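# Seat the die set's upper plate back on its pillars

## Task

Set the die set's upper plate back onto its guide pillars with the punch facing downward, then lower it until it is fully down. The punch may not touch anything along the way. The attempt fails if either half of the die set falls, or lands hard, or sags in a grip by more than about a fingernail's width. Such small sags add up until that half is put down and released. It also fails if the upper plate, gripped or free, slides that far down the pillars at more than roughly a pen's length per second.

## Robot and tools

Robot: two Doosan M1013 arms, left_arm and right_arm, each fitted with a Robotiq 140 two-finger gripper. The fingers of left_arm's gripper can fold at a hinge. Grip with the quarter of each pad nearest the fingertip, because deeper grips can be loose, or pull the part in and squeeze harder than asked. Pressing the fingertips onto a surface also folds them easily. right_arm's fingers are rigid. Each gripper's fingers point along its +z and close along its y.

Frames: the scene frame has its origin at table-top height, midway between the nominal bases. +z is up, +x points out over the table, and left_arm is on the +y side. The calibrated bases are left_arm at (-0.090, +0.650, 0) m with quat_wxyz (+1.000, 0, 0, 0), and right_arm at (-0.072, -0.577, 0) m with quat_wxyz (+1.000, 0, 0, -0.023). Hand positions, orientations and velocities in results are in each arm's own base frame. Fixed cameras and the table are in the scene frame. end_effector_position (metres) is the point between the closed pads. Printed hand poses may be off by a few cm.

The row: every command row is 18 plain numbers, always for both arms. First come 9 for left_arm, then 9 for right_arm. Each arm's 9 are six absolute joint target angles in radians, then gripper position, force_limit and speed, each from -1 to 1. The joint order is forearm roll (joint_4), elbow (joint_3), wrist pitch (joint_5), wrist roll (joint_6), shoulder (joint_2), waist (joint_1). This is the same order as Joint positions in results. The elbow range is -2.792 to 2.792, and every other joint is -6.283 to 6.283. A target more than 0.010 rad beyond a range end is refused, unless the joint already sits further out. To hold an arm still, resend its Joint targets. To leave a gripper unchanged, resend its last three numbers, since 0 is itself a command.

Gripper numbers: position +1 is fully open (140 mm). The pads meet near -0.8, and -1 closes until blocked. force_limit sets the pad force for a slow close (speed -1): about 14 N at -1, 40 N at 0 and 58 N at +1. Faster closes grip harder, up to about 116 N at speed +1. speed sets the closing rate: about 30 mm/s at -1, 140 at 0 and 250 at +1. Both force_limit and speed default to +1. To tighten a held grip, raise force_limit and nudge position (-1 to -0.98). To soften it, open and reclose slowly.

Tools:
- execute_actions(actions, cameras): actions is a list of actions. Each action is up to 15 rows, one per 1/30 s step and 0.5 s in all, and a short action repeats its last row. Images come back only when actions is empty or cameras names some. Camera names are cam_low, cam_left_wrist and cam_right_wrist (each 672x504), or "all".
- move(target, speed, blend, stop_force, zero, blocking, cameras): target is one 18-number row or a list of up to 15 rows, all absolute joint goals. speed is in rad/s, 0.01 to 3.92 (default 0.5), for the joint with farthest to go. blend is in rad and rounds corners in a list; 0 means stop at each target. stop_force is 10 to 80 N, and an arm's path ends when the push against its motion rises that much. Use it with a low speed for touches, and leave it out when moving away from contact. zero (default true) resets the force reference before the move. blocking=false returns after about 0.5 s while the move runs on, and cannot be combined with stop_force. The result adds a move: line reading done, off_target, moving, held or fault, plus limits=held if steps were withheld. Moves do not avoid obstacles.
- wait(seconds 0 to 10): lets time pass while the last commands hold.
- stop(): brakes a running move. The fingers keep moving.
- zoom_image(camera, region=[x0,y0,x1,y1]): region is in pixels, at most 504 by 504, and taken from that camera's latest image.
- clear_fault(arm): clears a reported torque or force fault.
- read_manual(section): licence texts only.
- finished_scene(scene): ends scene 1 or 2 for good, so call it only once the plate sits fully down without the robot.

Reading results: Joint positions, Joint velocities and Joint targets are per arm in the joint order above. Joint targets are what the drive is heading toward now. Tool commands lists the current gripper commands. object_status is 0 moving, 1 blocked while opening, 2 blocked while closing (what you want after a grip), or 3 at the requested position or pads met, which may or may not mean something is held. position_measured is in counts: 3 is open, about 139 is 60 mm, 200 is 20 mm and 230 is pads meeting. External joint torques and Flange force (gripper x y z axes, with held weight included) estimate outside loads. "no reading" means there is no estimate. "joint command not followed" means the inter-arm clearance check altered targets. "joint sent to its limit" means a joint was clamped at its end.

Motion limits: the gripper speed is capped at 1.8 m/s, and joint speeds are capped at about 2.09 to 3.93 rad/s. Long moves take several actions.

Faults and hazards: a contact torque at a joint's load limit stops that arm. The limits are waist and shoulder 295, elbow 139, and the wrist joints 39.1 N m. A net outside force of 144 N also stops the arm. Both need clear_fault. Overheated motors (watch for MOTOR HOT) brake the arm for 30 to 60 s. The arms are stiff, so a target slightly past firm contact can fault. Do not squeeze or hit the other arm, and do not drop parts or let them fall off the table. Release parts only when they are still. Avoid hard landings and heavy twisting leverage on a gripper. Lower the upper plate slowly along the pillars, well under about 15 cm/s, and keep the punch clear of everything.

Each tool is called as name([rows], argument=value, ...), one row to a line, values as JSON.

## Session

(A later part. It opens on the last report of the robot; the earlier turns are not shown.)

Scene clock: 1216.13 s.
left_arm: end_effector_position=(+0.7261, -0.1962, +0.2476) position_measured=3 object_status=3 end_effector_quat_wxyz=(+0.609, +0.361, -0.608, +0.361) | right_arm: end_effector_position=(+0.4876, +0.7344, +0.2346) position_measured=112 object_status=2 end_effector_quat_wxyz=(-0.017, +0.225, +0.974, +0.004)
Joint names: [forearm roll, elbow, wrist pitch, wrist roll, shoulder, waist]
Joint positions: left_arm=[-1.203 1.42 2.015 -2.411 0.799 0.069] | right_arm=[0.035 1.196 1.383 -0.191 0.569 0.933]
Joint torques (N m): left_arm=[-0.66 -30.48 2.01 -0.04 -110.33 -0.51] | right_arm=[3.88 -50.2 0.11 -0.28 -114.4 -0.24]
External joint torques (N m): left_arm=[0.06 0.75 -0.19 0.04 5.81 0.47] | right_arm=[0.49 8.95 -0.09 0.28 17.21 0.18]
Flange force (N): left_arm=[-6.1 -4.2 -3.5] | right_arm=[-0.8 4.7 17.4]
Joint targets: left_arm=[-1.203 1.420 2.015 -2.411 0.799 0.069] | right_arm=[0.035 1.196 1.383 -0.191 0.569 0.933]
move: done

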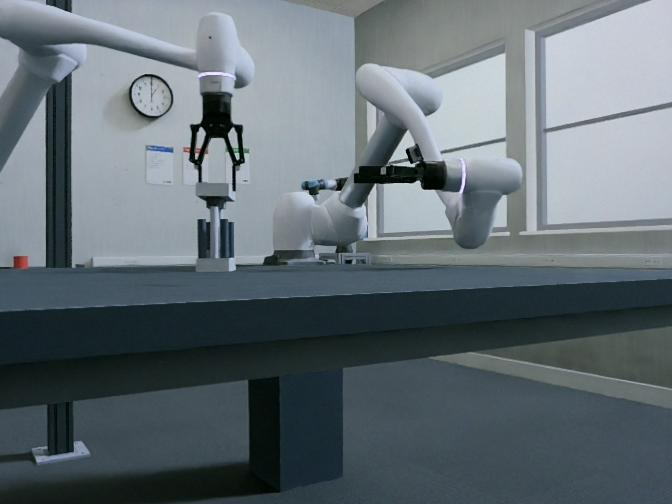

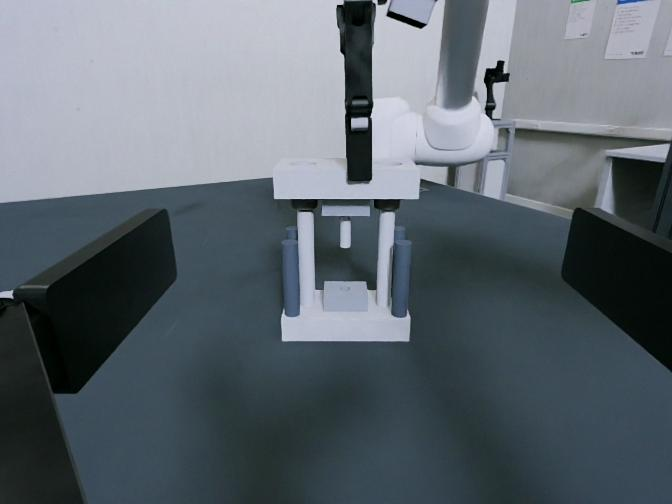

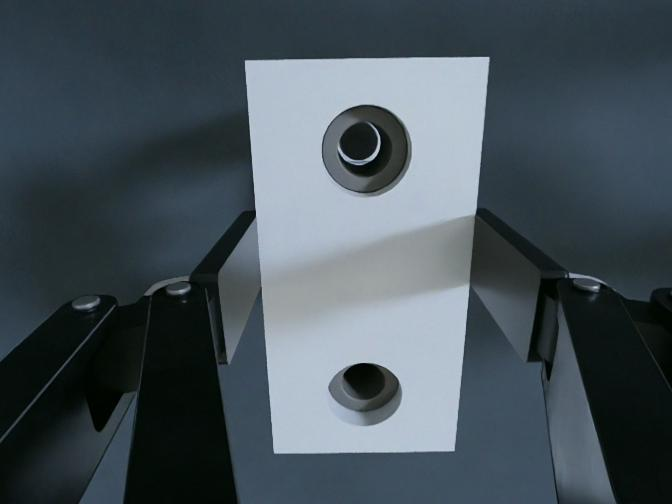

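move([
  [-1.2029,1.4196,2.0152,-2.4107,0.7992,0.0688,1,1,-1,0.0470,1.1948,1.3859,-0.1979,0.5700,0.9279,-0.98,1,-1],
], speed=0.06, cameras=["cam_left_wrist"])

zoom_image(camera="cam_left_wrist", region=[270, 150, 430, 290])

move([
  [-1.2029,1.4196,2.0152,-2.4107,0.7992,0.0688,1,1,-1,0.0472,1.2155,1.3592,-0.1991,0.5760,0.9279,-0.98,1,-1],
], speed=0.02, stop_force=12, cameras=["all"])

zoom_image(camera="cam_left_wrist", region=[270, 150, 430, 290])

zoom_image(camera="cam_right_wrist", region=[310, 90, 430, 210])

Scene clock: 1267.47 s.
left_arm: end_effector_position=(+0.7261, -0.1962, +0.2476) position_measured=3 object_status=3 end_effector_quat_wxyz=(+0.609, +0.361, -0.608, +0.361) | right_arm: end_effector_position=(+0.4878, +0.7343, +0.2345) position_measured=112 object_status=2 end_effector_quat_wxyz=(-0.023, +0.225, +0.974, +0.005)
Joint names: [forearm roll, elbow, wrist pitch, wrist roll, shoulder, waist]
Joint positions: left_arm=[-1.203 1.42 2.015 -2.411 0.799 0.069] | right_arm=[0.047 1.195 1.386 -0.198 0.57 0.928]
Joint torques (N m): left_arm=[-0.7 -30.42 2 -0.06 -110.36 -0.62] | right_arm=[3.96 -50.03 0.08 -0.29 -114.47 -1.4]
External joint torques (N m): left_arm=[0.09 0.7 -0.18 0.06 5.93 0.31] | right_arm=[0.47 8.64 -0.05 0.29 16.69 1.59]
Flange force (N): left_arm=[-6.2 -4.5 -3.5] | right_arm=[0.6 5.0 16.8]
Joint targets: left_arm=[-1.203 1.420 2.015 -2.411 0.799 0.069] | right_arm=[0.047 1.195 1.386 -0.198 0.570 0.928]
move: done
Images, in order (width x height): cam_left_wrist 672x504.

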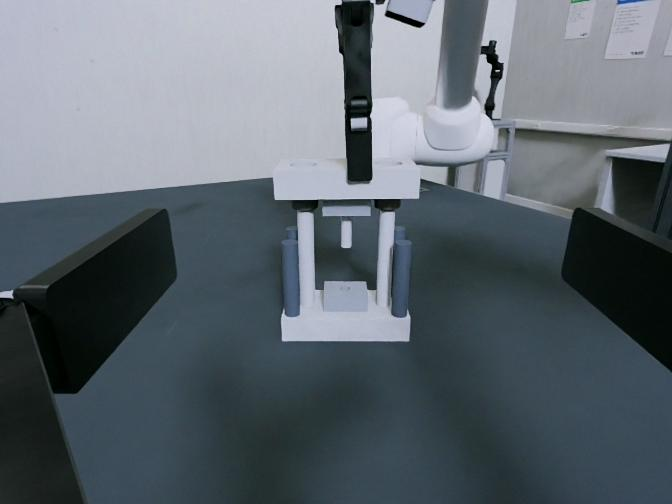

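Scaled by 3.150 from the camera's 672x504 image, which has a finer 960x720 frame.

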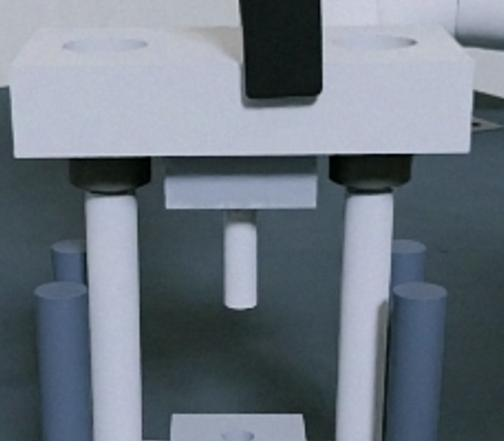

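Scene clock: 1268.47 s.
left_arm: end_effector_position=(+0.7261, -0.1962, +0.2476) position_measured=3 object_status=3 end_effector_quat_wxyz=(+0.609, +0.361, -0.608, +0.361) | right_arm: end_effector_position=(+0.4878, +0.7344, +0.2294) position_measured=112 object_status=2 end_effector_quat_wxyz=(-0.023, +0.225, +0.974, +0.005)
Joint names: [forearm roll, elbow, wrist pitch, wrist roll, shoulder, waist]
Joint positions: left_arm=[-1.203 1.42 2.015 -2.411 0.799 0.069] | right_arm=[0.047 1.201 1.377 -0.198 0.572 0.928]
Joint torques (N m): left_arm=[-0.64 -30.46 2.02 -0.07 -110.38 -0.37] | right_arm=[0.96 -40.26 -0.79 -0.25 -96.67 -9.62]
External joint torques (N m): left_arm=[0.05 0.79 -0.2 0.07 6.14 0.31] | right_arm=[3.44 -0.82 0.82 0.25 -0.46 10.05]
Flange force (N): left_arm=[-6.5 -4.6 -3.5] | right_arm=[11.2 4.4 -2.0]
Joint targets: left_arm=[-1.203 1.420 2.015 -2.411 0.799 0.069] | right_arm=[0.047 1.201 1.377 -0.198 0.572 0.928]
move: contact (right_arm); right_arm: the wrist pitch is farthest, 0.018 rad from its target

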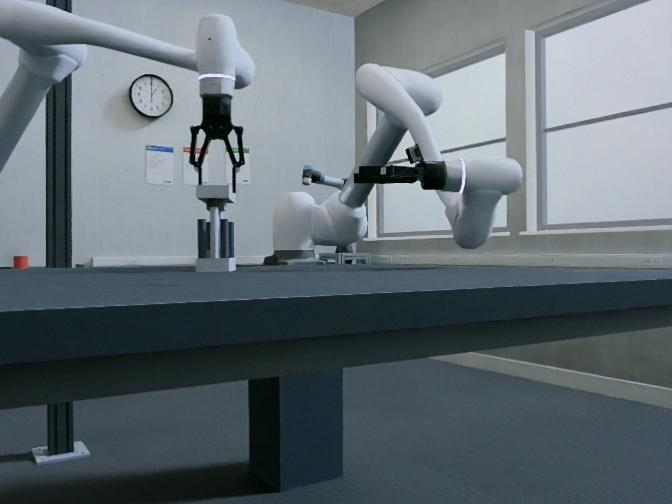

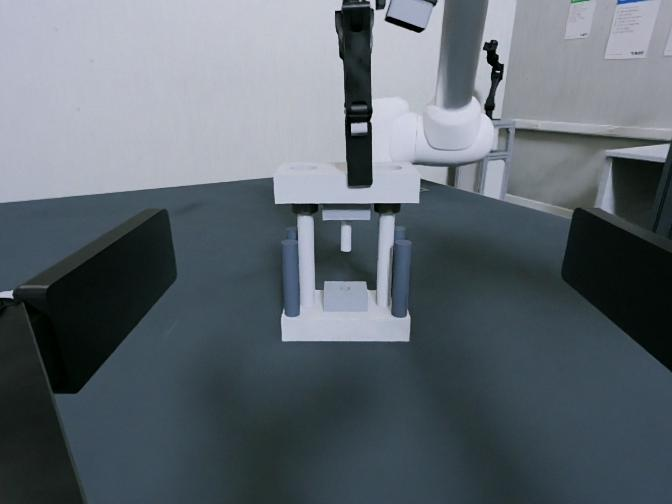

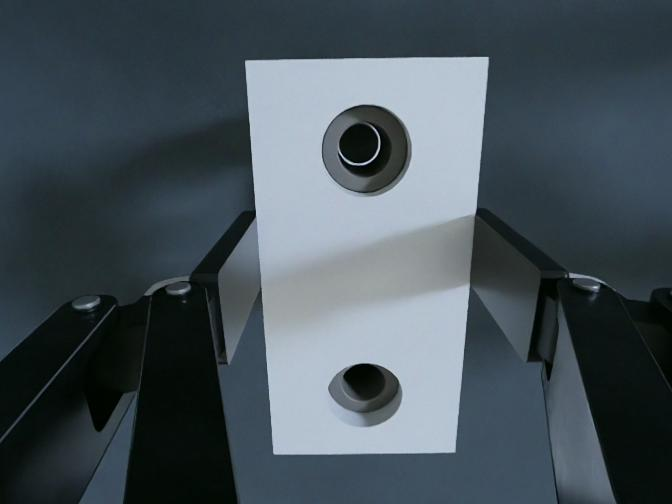

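Scaled by 3.150 from the camera's 672x504 image, which has a finer 960x720 frame.

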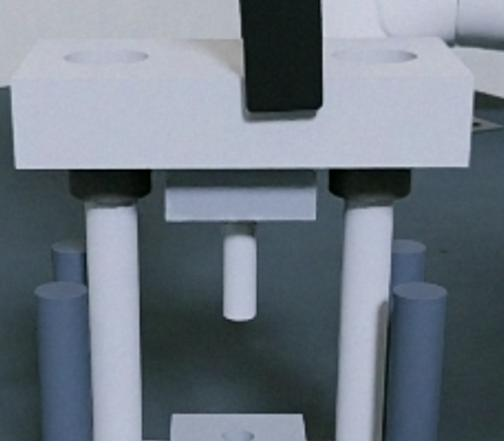

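Scaled by 4.200 from the camera's 672x504 image, which has a finer 960x720 frame.

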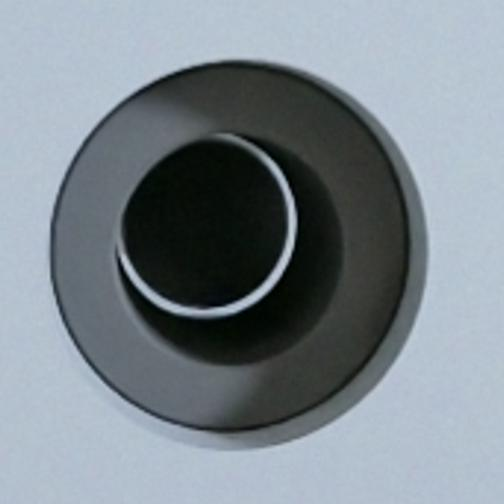

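move([
  [-1.2029,1.4196,2.0152,-2.4107,0.7992,0.0688,1,1,-1,0.0470,1.2002,1.3792,-0.1974,0.5713,0.9287,-0.98,1,-1],
], speed=0.03)

move([
  [-1.2029,1.4196,2.0152,-2.4107,0.7992,0.0688,1,1,-1,0.0472,1.2158,1.3591,-0.1984,0.5758,0.9287,-0.98,1,-1],
], speed=0.02, stop_force=15, cameras=["cam_left_wrist","cam_right_wrist"])

zoom_image(camera="cam_left_wrist", region=[270, 150, 430, 290])

zoom_image(camera="cam_right_wrist", region=[310, 90, 430, 210])

Scene clock: 1290.43 s.
left_arm: end_effector_position=(+0.7261, -0.1962, +0.2476) position_measured=3 object_status=3 end_effector_quat_wxyz=(+0.609, +0.361, -0.608, +0.361) | right_arm: end_effector_position=(+0.4872, +0.7346, +0.2304) position_measured=112 object_status=2 end_effector_quat_wxyz=(-0.023, +0.225, +0.974, +0.005)
Joint names: [forearm roll, elbow, wrist pitch, wrist roll, shoulder, waist]
Joint positions: left_arm=[-1.203 1.42 2.015 -2.411 0.799 0.069] | right_arm=[0.047 1.2 1.379 -0.197 0.571 0.929]
Joint torques (N m): left_arm=[-0.66 -30.39 2.03 -0.09 -110.15 -0.57] | right_arm=[6.73 -46.96 2.07 0.02 -114.27 4.86]
External joint torques (N m): left_arm=[0.05 0.63 -0.21 0.09 5.57 0.18] | right_arm=[-2.33 5.68 -2.05 -0.02 16.77 -4.89]
Flange force (N): left_arm=[-5.9 -4.4 -3.2] | right_arm=[-7.7 9.7 15.9]
Joint targets: left_arm=[-1.203 1.420 2.015 -2.411 0.799 0.069] | right_arm=[0.047 1.200 1.379 -0.197 0.571 0.929]
move: done

Scene clock: 1291.17 s.
left_arm: end_effector_position=(+0.7261, -0.1962, +0.2476) position_measured=3 object_status=3 end_effector_quat_wxyz=(+0.609, +0.361, -0.608, +0.361) | right_arm: end_effector_position=(+0.4870, +0.7348, +0.2287) position_measured=112 object_status=2 end_effector_quat_wxyz=(-0.023, +0.225, +0.974, +0.005)
Joint names: [forearm roll, elbow, wrist pitch, wrist roll, shoulder, waist]
Joint positions: left_arm=[-1.203 1.42 2.015 -2.411 0.799 0.069] | right_arm=[0.047 1.203 1.376 -0.197 0.572 0.929]
Joint torques (N m): left_arm=[-0.65 -30.44 2.02 -0.09 -110.02 -0.47] | right_arm=[4.2 -39.35 -0.27 -0.34 -96.52 -2.75]
External joint torques (N m): left_arm=[0.04 0.67 -0.2 0.09 5.4 0.26] | right_arm=[0.19 -1.85 0.3 0.35 -0.95 2.73]
Flange force (N): left_arm=[-5.7 -4.0 -3.1] | right_arm=[3.0 4.4 -3.0]
Joint targets: left_arm=[-1.203 1.420 2.015 -2.411 0.799 0.069] | right_arm=[0.047 1.203 1.376 -0.197 0.572 0.929]
move: contact (right_arm); right_arm: the wrist pitch is farthest, 0.017 rad from its target
Images, in order (width x height): cam_left_wrist 672x504, cam_right_wrist 672x504.

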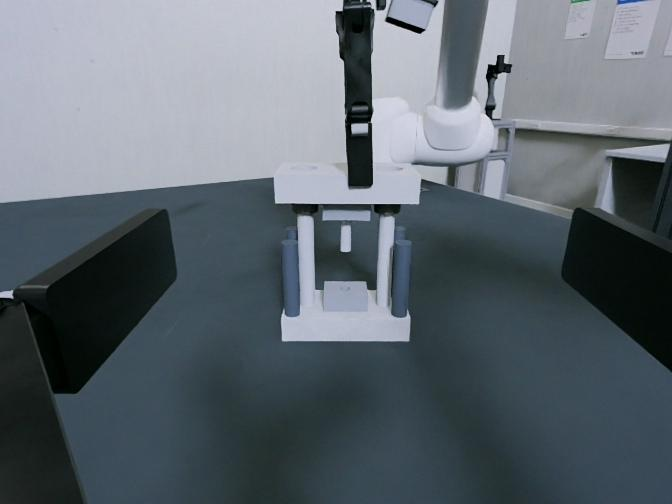

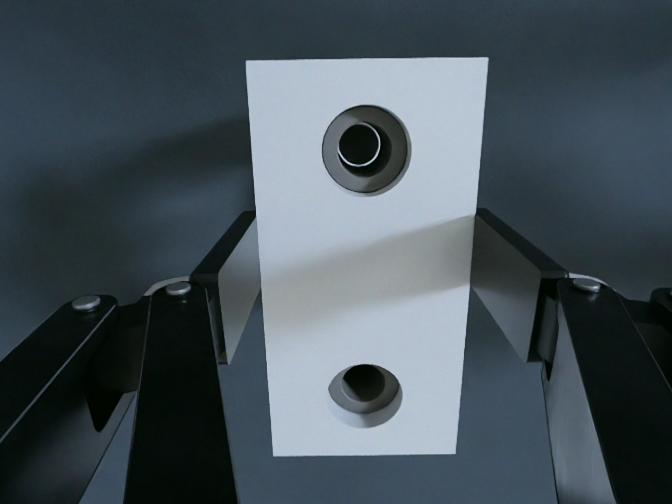

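Scaled by 3.150 from the camera's 672x504 image, which has a finer 960x720 frame.

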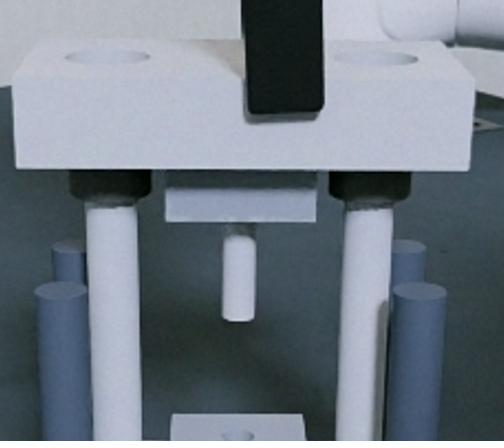

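Scaled by 4.200 from the camera's 672x504 image, which has a finer 960x720 frame.

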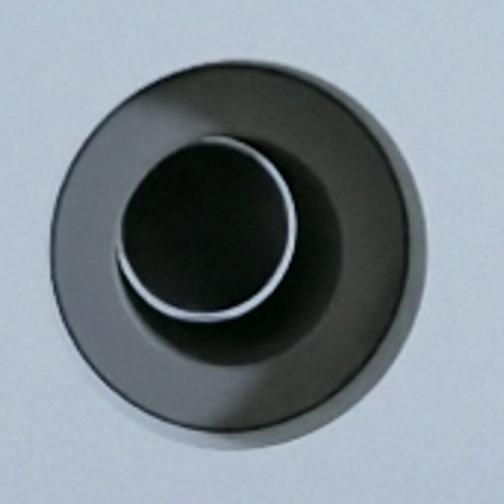

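move([
  [-1.2029,1.4196,2.0152,-2.4107,0.7992,0.0688,1,1,-1,0.0472,1.2158,1.3591,-0.1984,0.5758,0.9287,-0.98,1,-1],
], speed=0.02, stop_force=20, cameras=["cam_left_wrist","cam_right_wrist","cam_low"])

zoom_image(camera="cam_left_wrist", region=[270, 150, 430, 290])

zoom_image(camera="cam_right_wrist", region=[310, 90, 430, 210])

zoom_image(camera="cam_low", region=[195, 195, 239, 239])

zoom_image(camera="cam_right_wrist", region=[310, 330, 430, 450])

Scene clock: 1312.33 s.
left_arm: end_effector_position=(+0.7261, -0.1962, +0.2476) position_measured=3 object_status=3 end_effector_quat_wxyz=(+0.609, +0.361, -0.608, +0.361) | right_arm: end_effector_position=(+0.4871, +0.7347, +0.2202) position_measured=112 object_status=2 end_effector_quat_wxyz=(-0.023, +0.225, +0.974, +0.005)
Joint names: [forearm roll, elbow, wrist pitch, wrist roll, shoulder, waist]
Joint positions: left_arm=[-1.203 1.42 2.015 -2.411 0.799 0.069] | right_arm=[0.047 1.213 1.362 -0.198 0.575 0.929]
Joint torques (N m): left_arm=[-0.67 -30.44 2.04 -0.06 -110.33 -0.47] | right_arm=[-3.74 -27.8 -3.03 -0.64 -71.61 -21.27]
External joint torques (N m): left_arm=[0.07 0.73 -0.22 0.06 5.94 0.21] | right_arm=[8.11 -13.15 3.06 0.64 -25.62 21.38]
Flange force (N): left_arm=[-6.3 -4.5 -3.3] | right_arm=[26.5 0.5 -29.3]
Joint targets: left_arm=[-1.203 1.420 2.015 -2.411 0.799 0.069] | right_arm=[0.047 1.213 1.362 -0.198 0.575 0.929]
move: contact (right_arm)

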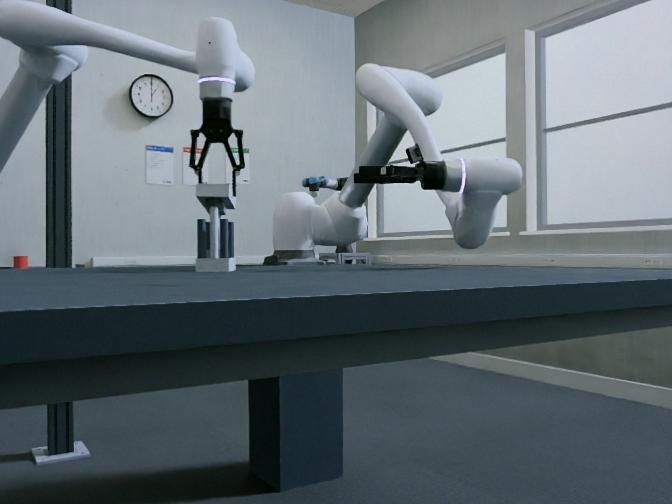

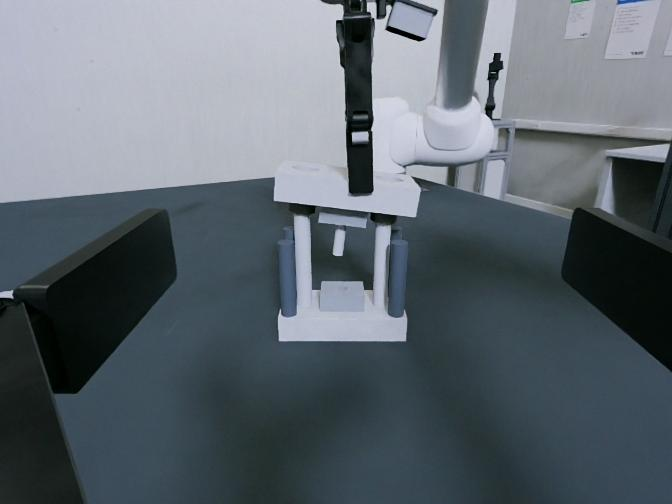

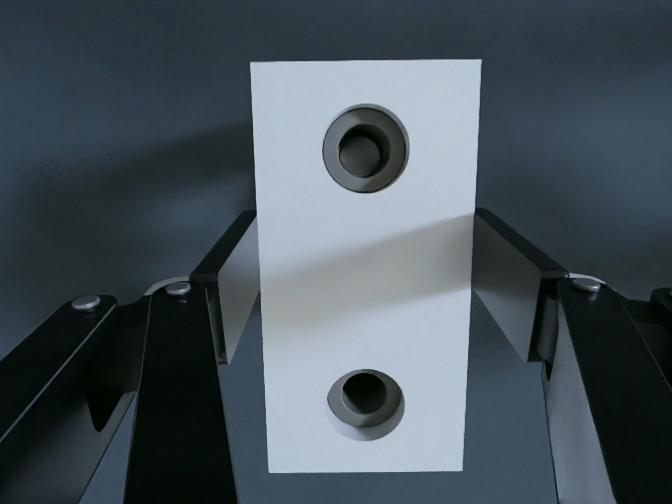

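Scaled by 3.150 from the camera's 672x504 image, which has a finer 960x720 frame.

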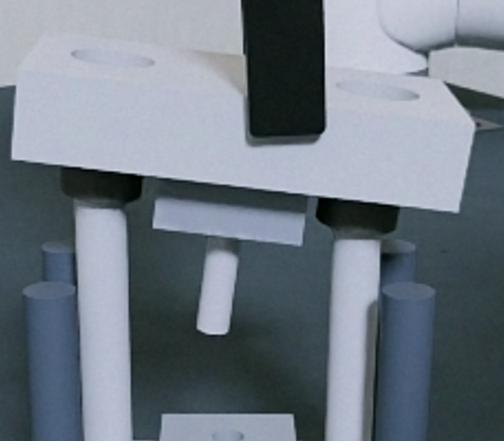

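Scaled by 4.200 from the camera's 672x504 image, which has a finer 960x720 frame.

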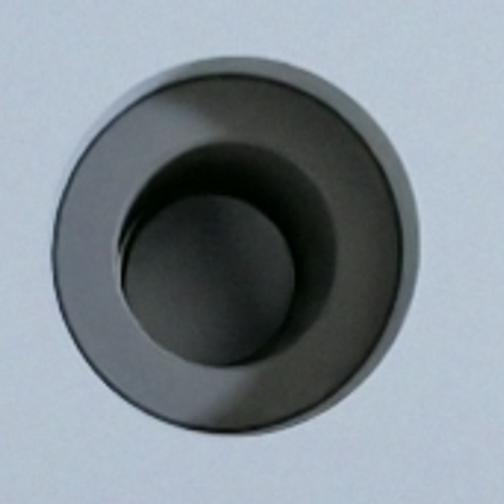

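Scaled by 11.455 from the camera's 672x504 image, which has a finer 960x720 frame.

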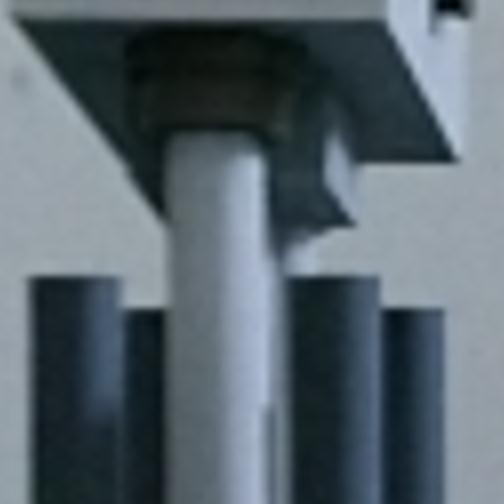

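Scaled by 4.200 from the camera's 672x504 image, which has a finer 960x720 frame.

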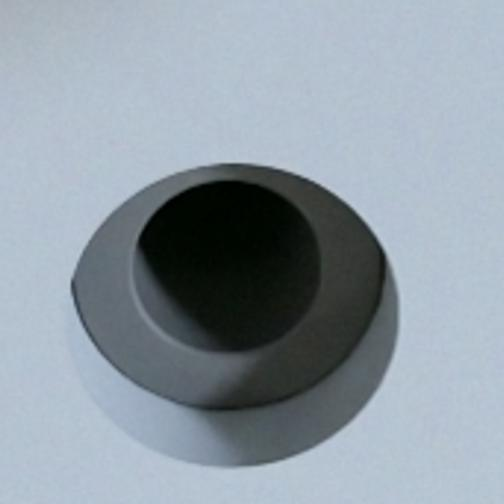

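move([
  [-1.2029,1.4196,2.0152,-2.4107,0.7992,0.0688,1,1,-1,0.0469,1.1853,1.3979,-0.1965,0.5674,0.9287,-0.98,1,-1],
  [-1.3088,0.5662,2.4438,-2.805,1.2186,-0.3209,1,1,-1,0.1573,1.1714,1.4285,-0.2576,0.5805,0.8847,-0.98,1,-1],
], speed=[0.05,0.3], cameras=["all"])

zoom_image(camera="cam_left_wrist", region=[240, 120, 440, 320])

zoom_image(camera="cam_low", region=[180, 165, 260, 285])

Scene clock: 1381.30 s.
left_arm: end_effector_position=(+0.7689, -0.4368, +0.2476) position_measured=3 object_status=3 end_effector_quat_wxyz=(+0.696, +0.123, -0.696, +0.123) | right_arm: end_effector_position=(+0.4895, +0.7336, +0.2420) position_measured=112 object_status=2 end_effector_quat_wxyz=(-0.078, +0.224, +0.971, +0.018)
Joint names: [forearm roll, elbow, wrist pitch, wrist roll, shoulder, waist]
Joint positions: left_arm=[-1.309 0.566 2.444 -2.805 1.219 -0.321] | right_arm=[0.157 1.171 1.428 -0.258 0.581 0.885]
Joint torques (N m): left_arm=[-0.66 -39.38 1.09 -0.05 -142.8 -0.5] | right_arm=[4.91 -50.08 0.34 -0.32 -116.21 -0.74]
External joint torques (N m): left_arm=[0.1 1.28 -0.2 0.05 7.16 0.18] | right_arm=[-0.26 8.86 -0.23 0.32 18.28 0.68]
Flange force (N): left_arm=[0.0 0.0 0.0] | right_arm=[-3.0 6.7 17.4]
Joint targets: left_arm=[-1.309 0.566 2.444 -2.805 1.219 -0.321] | right_arm=[0.157 1.171 1.429 -0.258 0.581 0.885]
move: done

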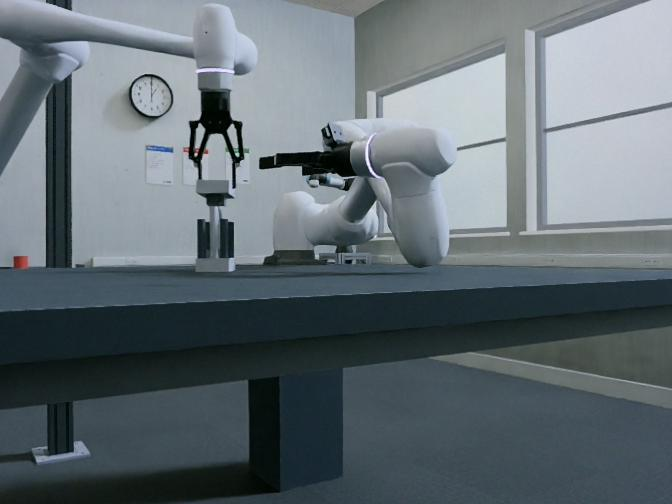

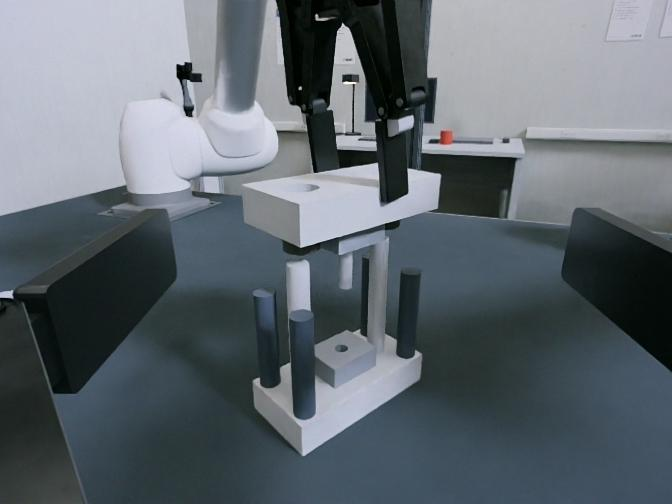

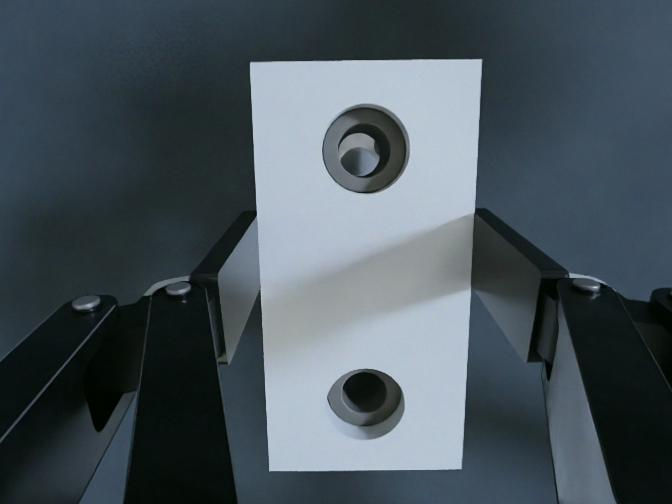

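Scaled by 2.520 from the camera's 672x504 image, which has a finer 960x720 frame.

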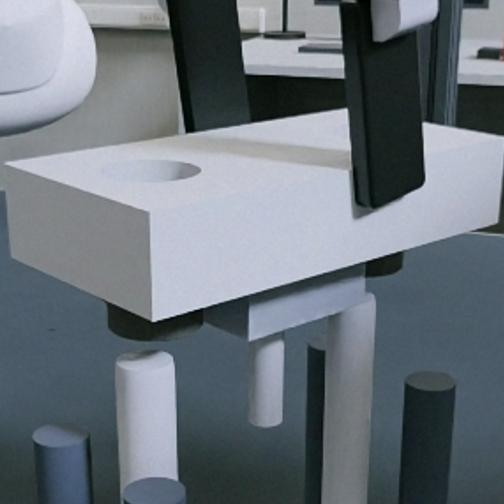

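Scaled by 4.200 from the camera's 672x504 image, which has a finer 960x720 frame.

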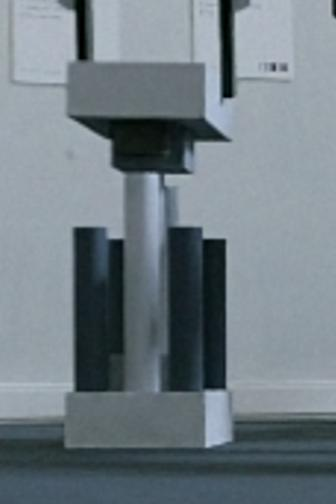

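zoom_image(camera="cam_right_wrist", region=[310, 90, 430, 210])

zoom_image(camera="cam_left_wrist", region=[270, 230, 350, 310])

zoom_image(camera="cam_left_wrist", region=[340, 200, 420, 280])

zoom_image(camera="cam_low", region=[195, 185, 239, 229])

Scaled by 4.200 from the camera's 672x504 image, which has a finer 960x720 frame.

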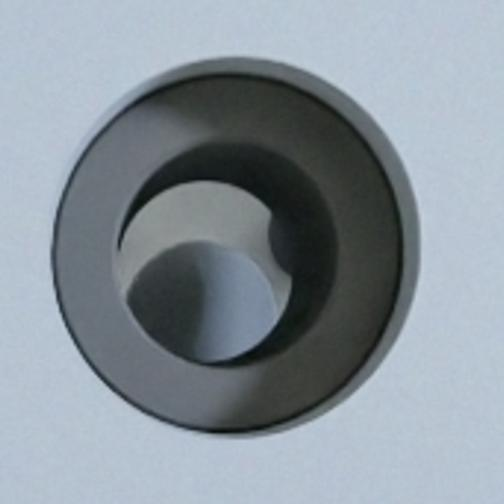

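Scaled by 6.300 from the camera's 672x504 image, which has a finer 960x720 frame.

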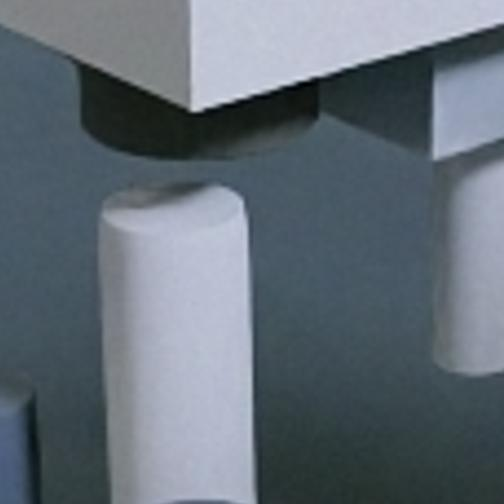

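Scaled by 6.300 from the camera's 672x504 image, which has a finer 960x720 frame.

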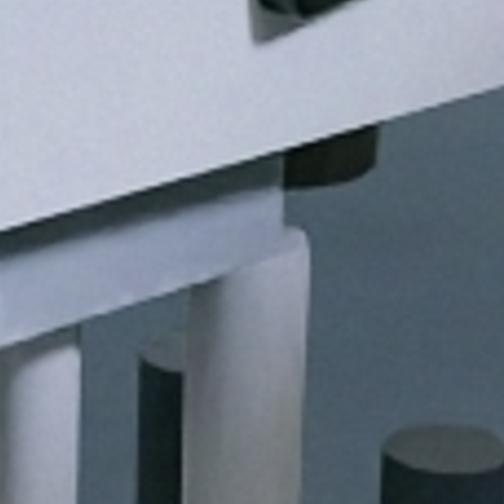

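Scaled by 11.455 from the camera's 672x504 image, which has a finer 960x720 frame.

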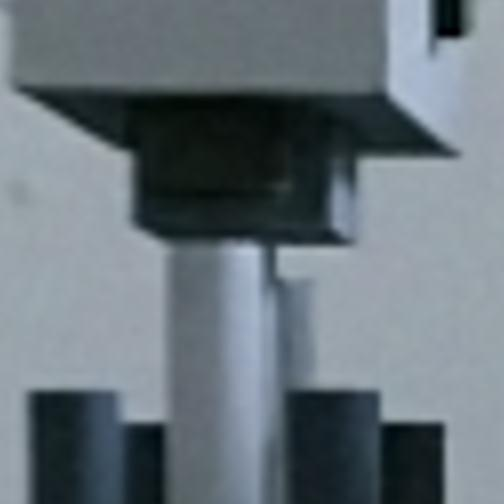

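move([
  [-1.3088,0.5662,2.4438,-2.805,1.2186,-0.3209,1,1,-1,0.1570,1.1743,1.4244,-0.2684,0.5834,0.8796,-0.98,1,-1],
], speed=0.06, cameras=["all"])

zoom_image(camera="cam_right_wrist", region=[310, 90, 430, 210])

zoom_image(camera="cam_left_wrist", region=[270, 230, 350, 310])

zoom_image(camera="cam_left_wrist", region=[340, 200, 420, 280])

zoom_image(camera="cam_left_wrist", region=[220, 140, 460, 380])

Scene clock: 1444.03 s.
left_arm: end_effector_position=(+0.7690, -0.4367, +0.2477) position_measured=3 object_status=3 end_effector_quat_wxyz=(+0.696, +0.123, -0.696, +0.123) | right_arm: end_effector_position=(+0.4935, +0.7313, +0.2378) position_measured=112 object_status=2 end_effector_quat_wxyz=(-0.078, +0.222, +0.972, +0.018)
Joint names: [forearm roll, elbow, wrist pitch, wrist roll, shoulder, waist]
Joint positions: left_arm=[-1.309 0.566 2.444 -2.805 1.219 -0.321] | right_arm=[0.157 1.174 1.424 -0.268 0.583 0.88]
Joint torques (N m): left_arm=[-0.63 -39.32 1.04 -0.05 -142.77 -0.62] | right_arm=[4.89 -49.6 0.33 -0.33 -115.83 -0.73]
External joint torques (N m): left_arm=[0.07 1.18 -0.14 0.05 6.97 0.57] | right_arm=[-0.22 8.08 -0.21 0.33 16.94 0.47]
Flange force (N): left_arm=[0.0 0.0 0.0] | right_arm=[-3.0 6.5 15.9]
Joint targets: left_arm=[-1.309 0.566 2.444 -2.805 1.219 -0.321] | right_arm=[0.157 1.174 1.424 -0.268 0.583 0.880]
move: done

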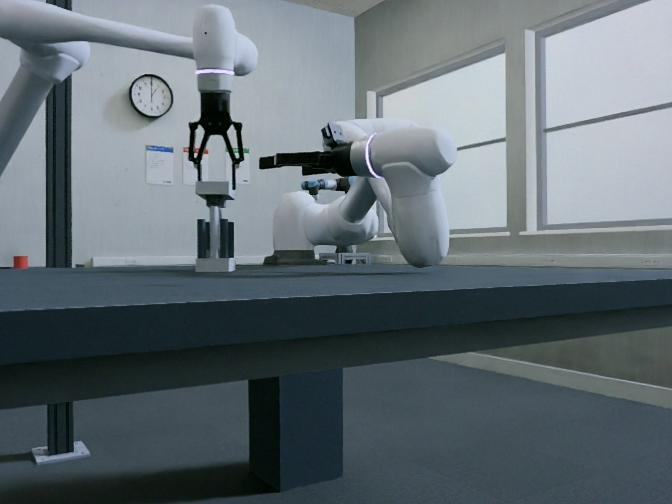

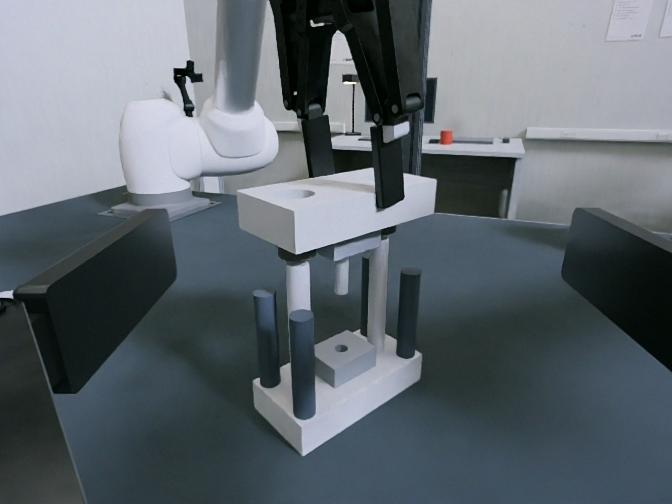

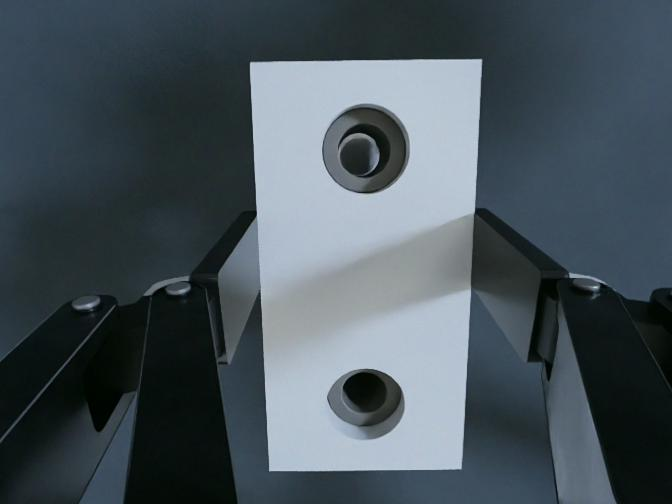

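Scaled by 4.200 from the camera's 672x504 image, which has a finer 960x720 frame.

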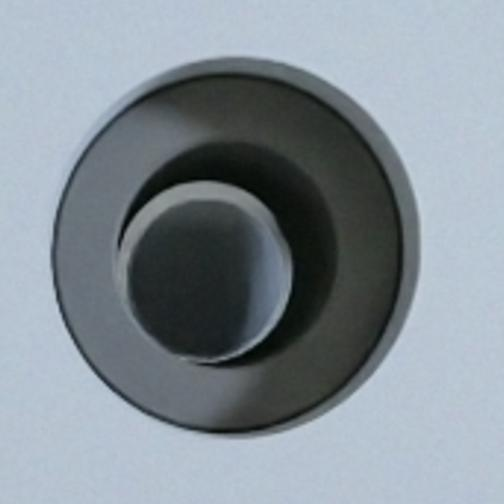

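Scaled by 6.300 from the camera's 672x504 image, which has a finer 960x720 frame.

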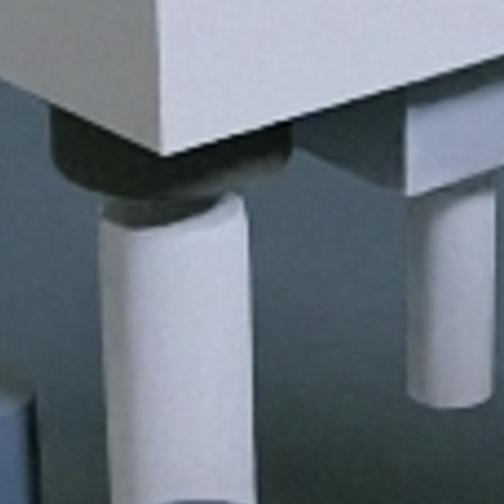

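Scaled by 6.300 from the camera's 672x504 image, which has a finer 960x720 frame.

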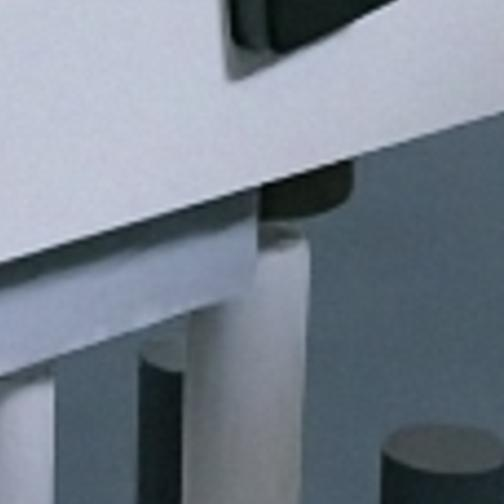

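Scaled by 2.100 from the camera's 672x504 image, which has a finer 960x720 frame.

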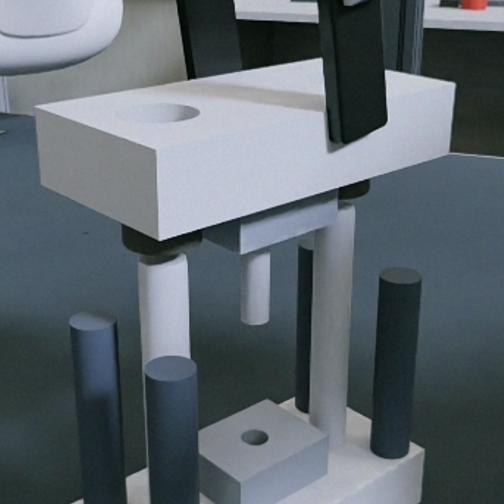

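move([
  [-1.3088,0.5662,2.4438,-2.805,1.2186,-0.3209,1,1,-1,0.1577,1.1970,1.3960,-0.2731,0.5895,0.8796,-0.98,1,-1],
], speed=0.02, stop_force=12, cameras=["all"])

zoom_image(camera="cam_right_wrist", region=[310, 90, 430, 210])

zoom_image(camera="cam_left_wrist", region=[270, 230, 350, 310])

zoom_image(camera="cam_left_wrist", region=[340, 200, 420, 280])

Scene clock: 1481.70 s.
left_arm: end_effector_position=(+0.7690, -0.4367, +0.2477) position_measured=3 object_status=3 end_effector_quat_wxyz=(+0.696, +0.123, -0.696, +0.123) | right_arm: end_effector_position=(+0.4935, +0.7314, +0.2285) position_measured=112 object_status=2 end_effector_quat_wxyz=(-0.078, +0.222, +0.972, +0.018)
Joint names: [forearm roll, elbow, wrist pitch, wrist roll, shoulder, waist]
Joint positions: left_arm=[-1.309 0.566 2.444 -2.805 1.219 -0.321] | right_arm=[0.158 1.186 1.409 -0.271 0.587 0.88]
Joint torques (N m): left_arm=[-0.65 -39.32 1.07 -0.07 -142.79 -0.55] | right_arm=[4.23 -42.16 -0.37 -0.42 -101.17 -2.82]
External joint torques (N m): left_arm=[0.12 1.04 -0.16 0.07 6.55 1.18] | right_arm=[0.43 0.78 0.5 0.42 1.92 2.64]
Flange force (N): left_arm=[0.0 0.0 0.0] | right_arm=[2.8 2.5 1.2]
Joint targets: left_arm=[-1.309 0.566 2.444 -2.805 1.219 -0.321] | right_arm=[0.157 1.186 1.409 -0.271 0.587 0.880]
move: contact (right_arm); right_arm: the wrist pitch is farthest, 0.013 rad from its target

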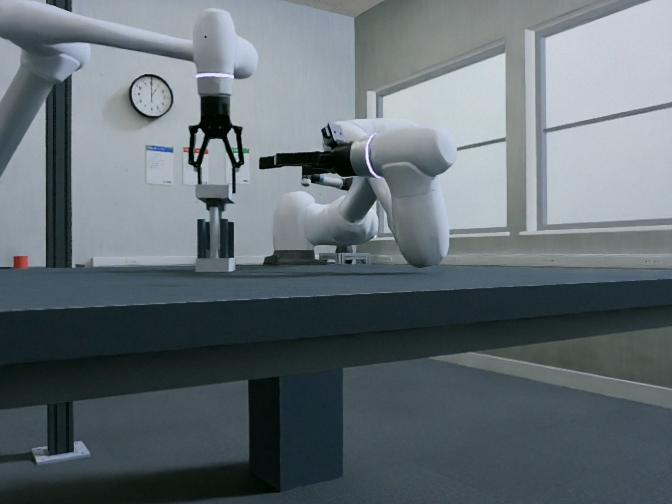

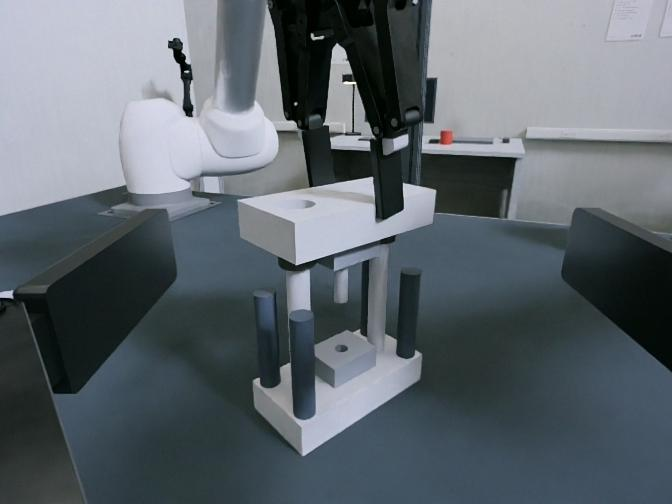

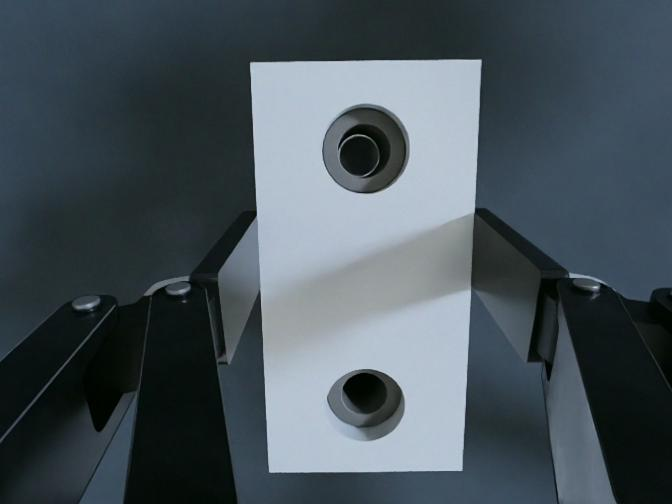

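Scaled by 4.200 from the camera's 672x504 image, which has a finer 960x720 frame.

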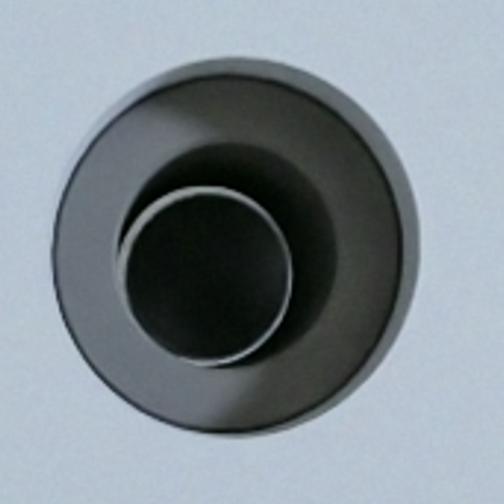

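Scaled by 6.300 from the camera's 672x504 image, which has a finer 960x720 frame.

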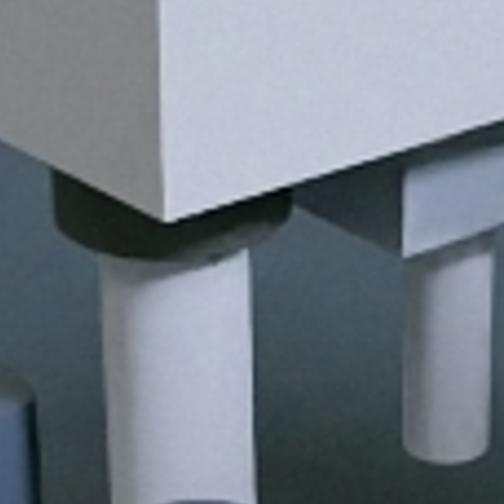

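Scaled by 6.300 from the camera's 672x504 image, which has a finer 960x720 frame.

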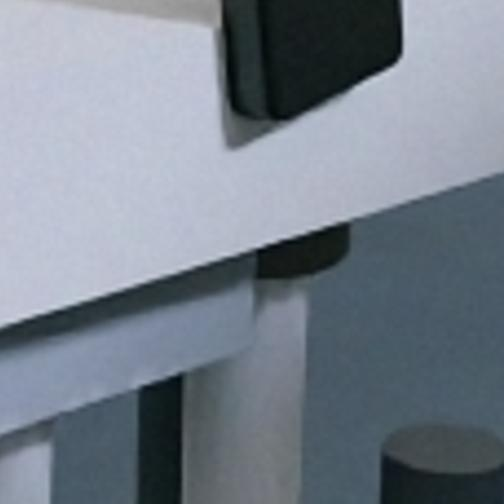

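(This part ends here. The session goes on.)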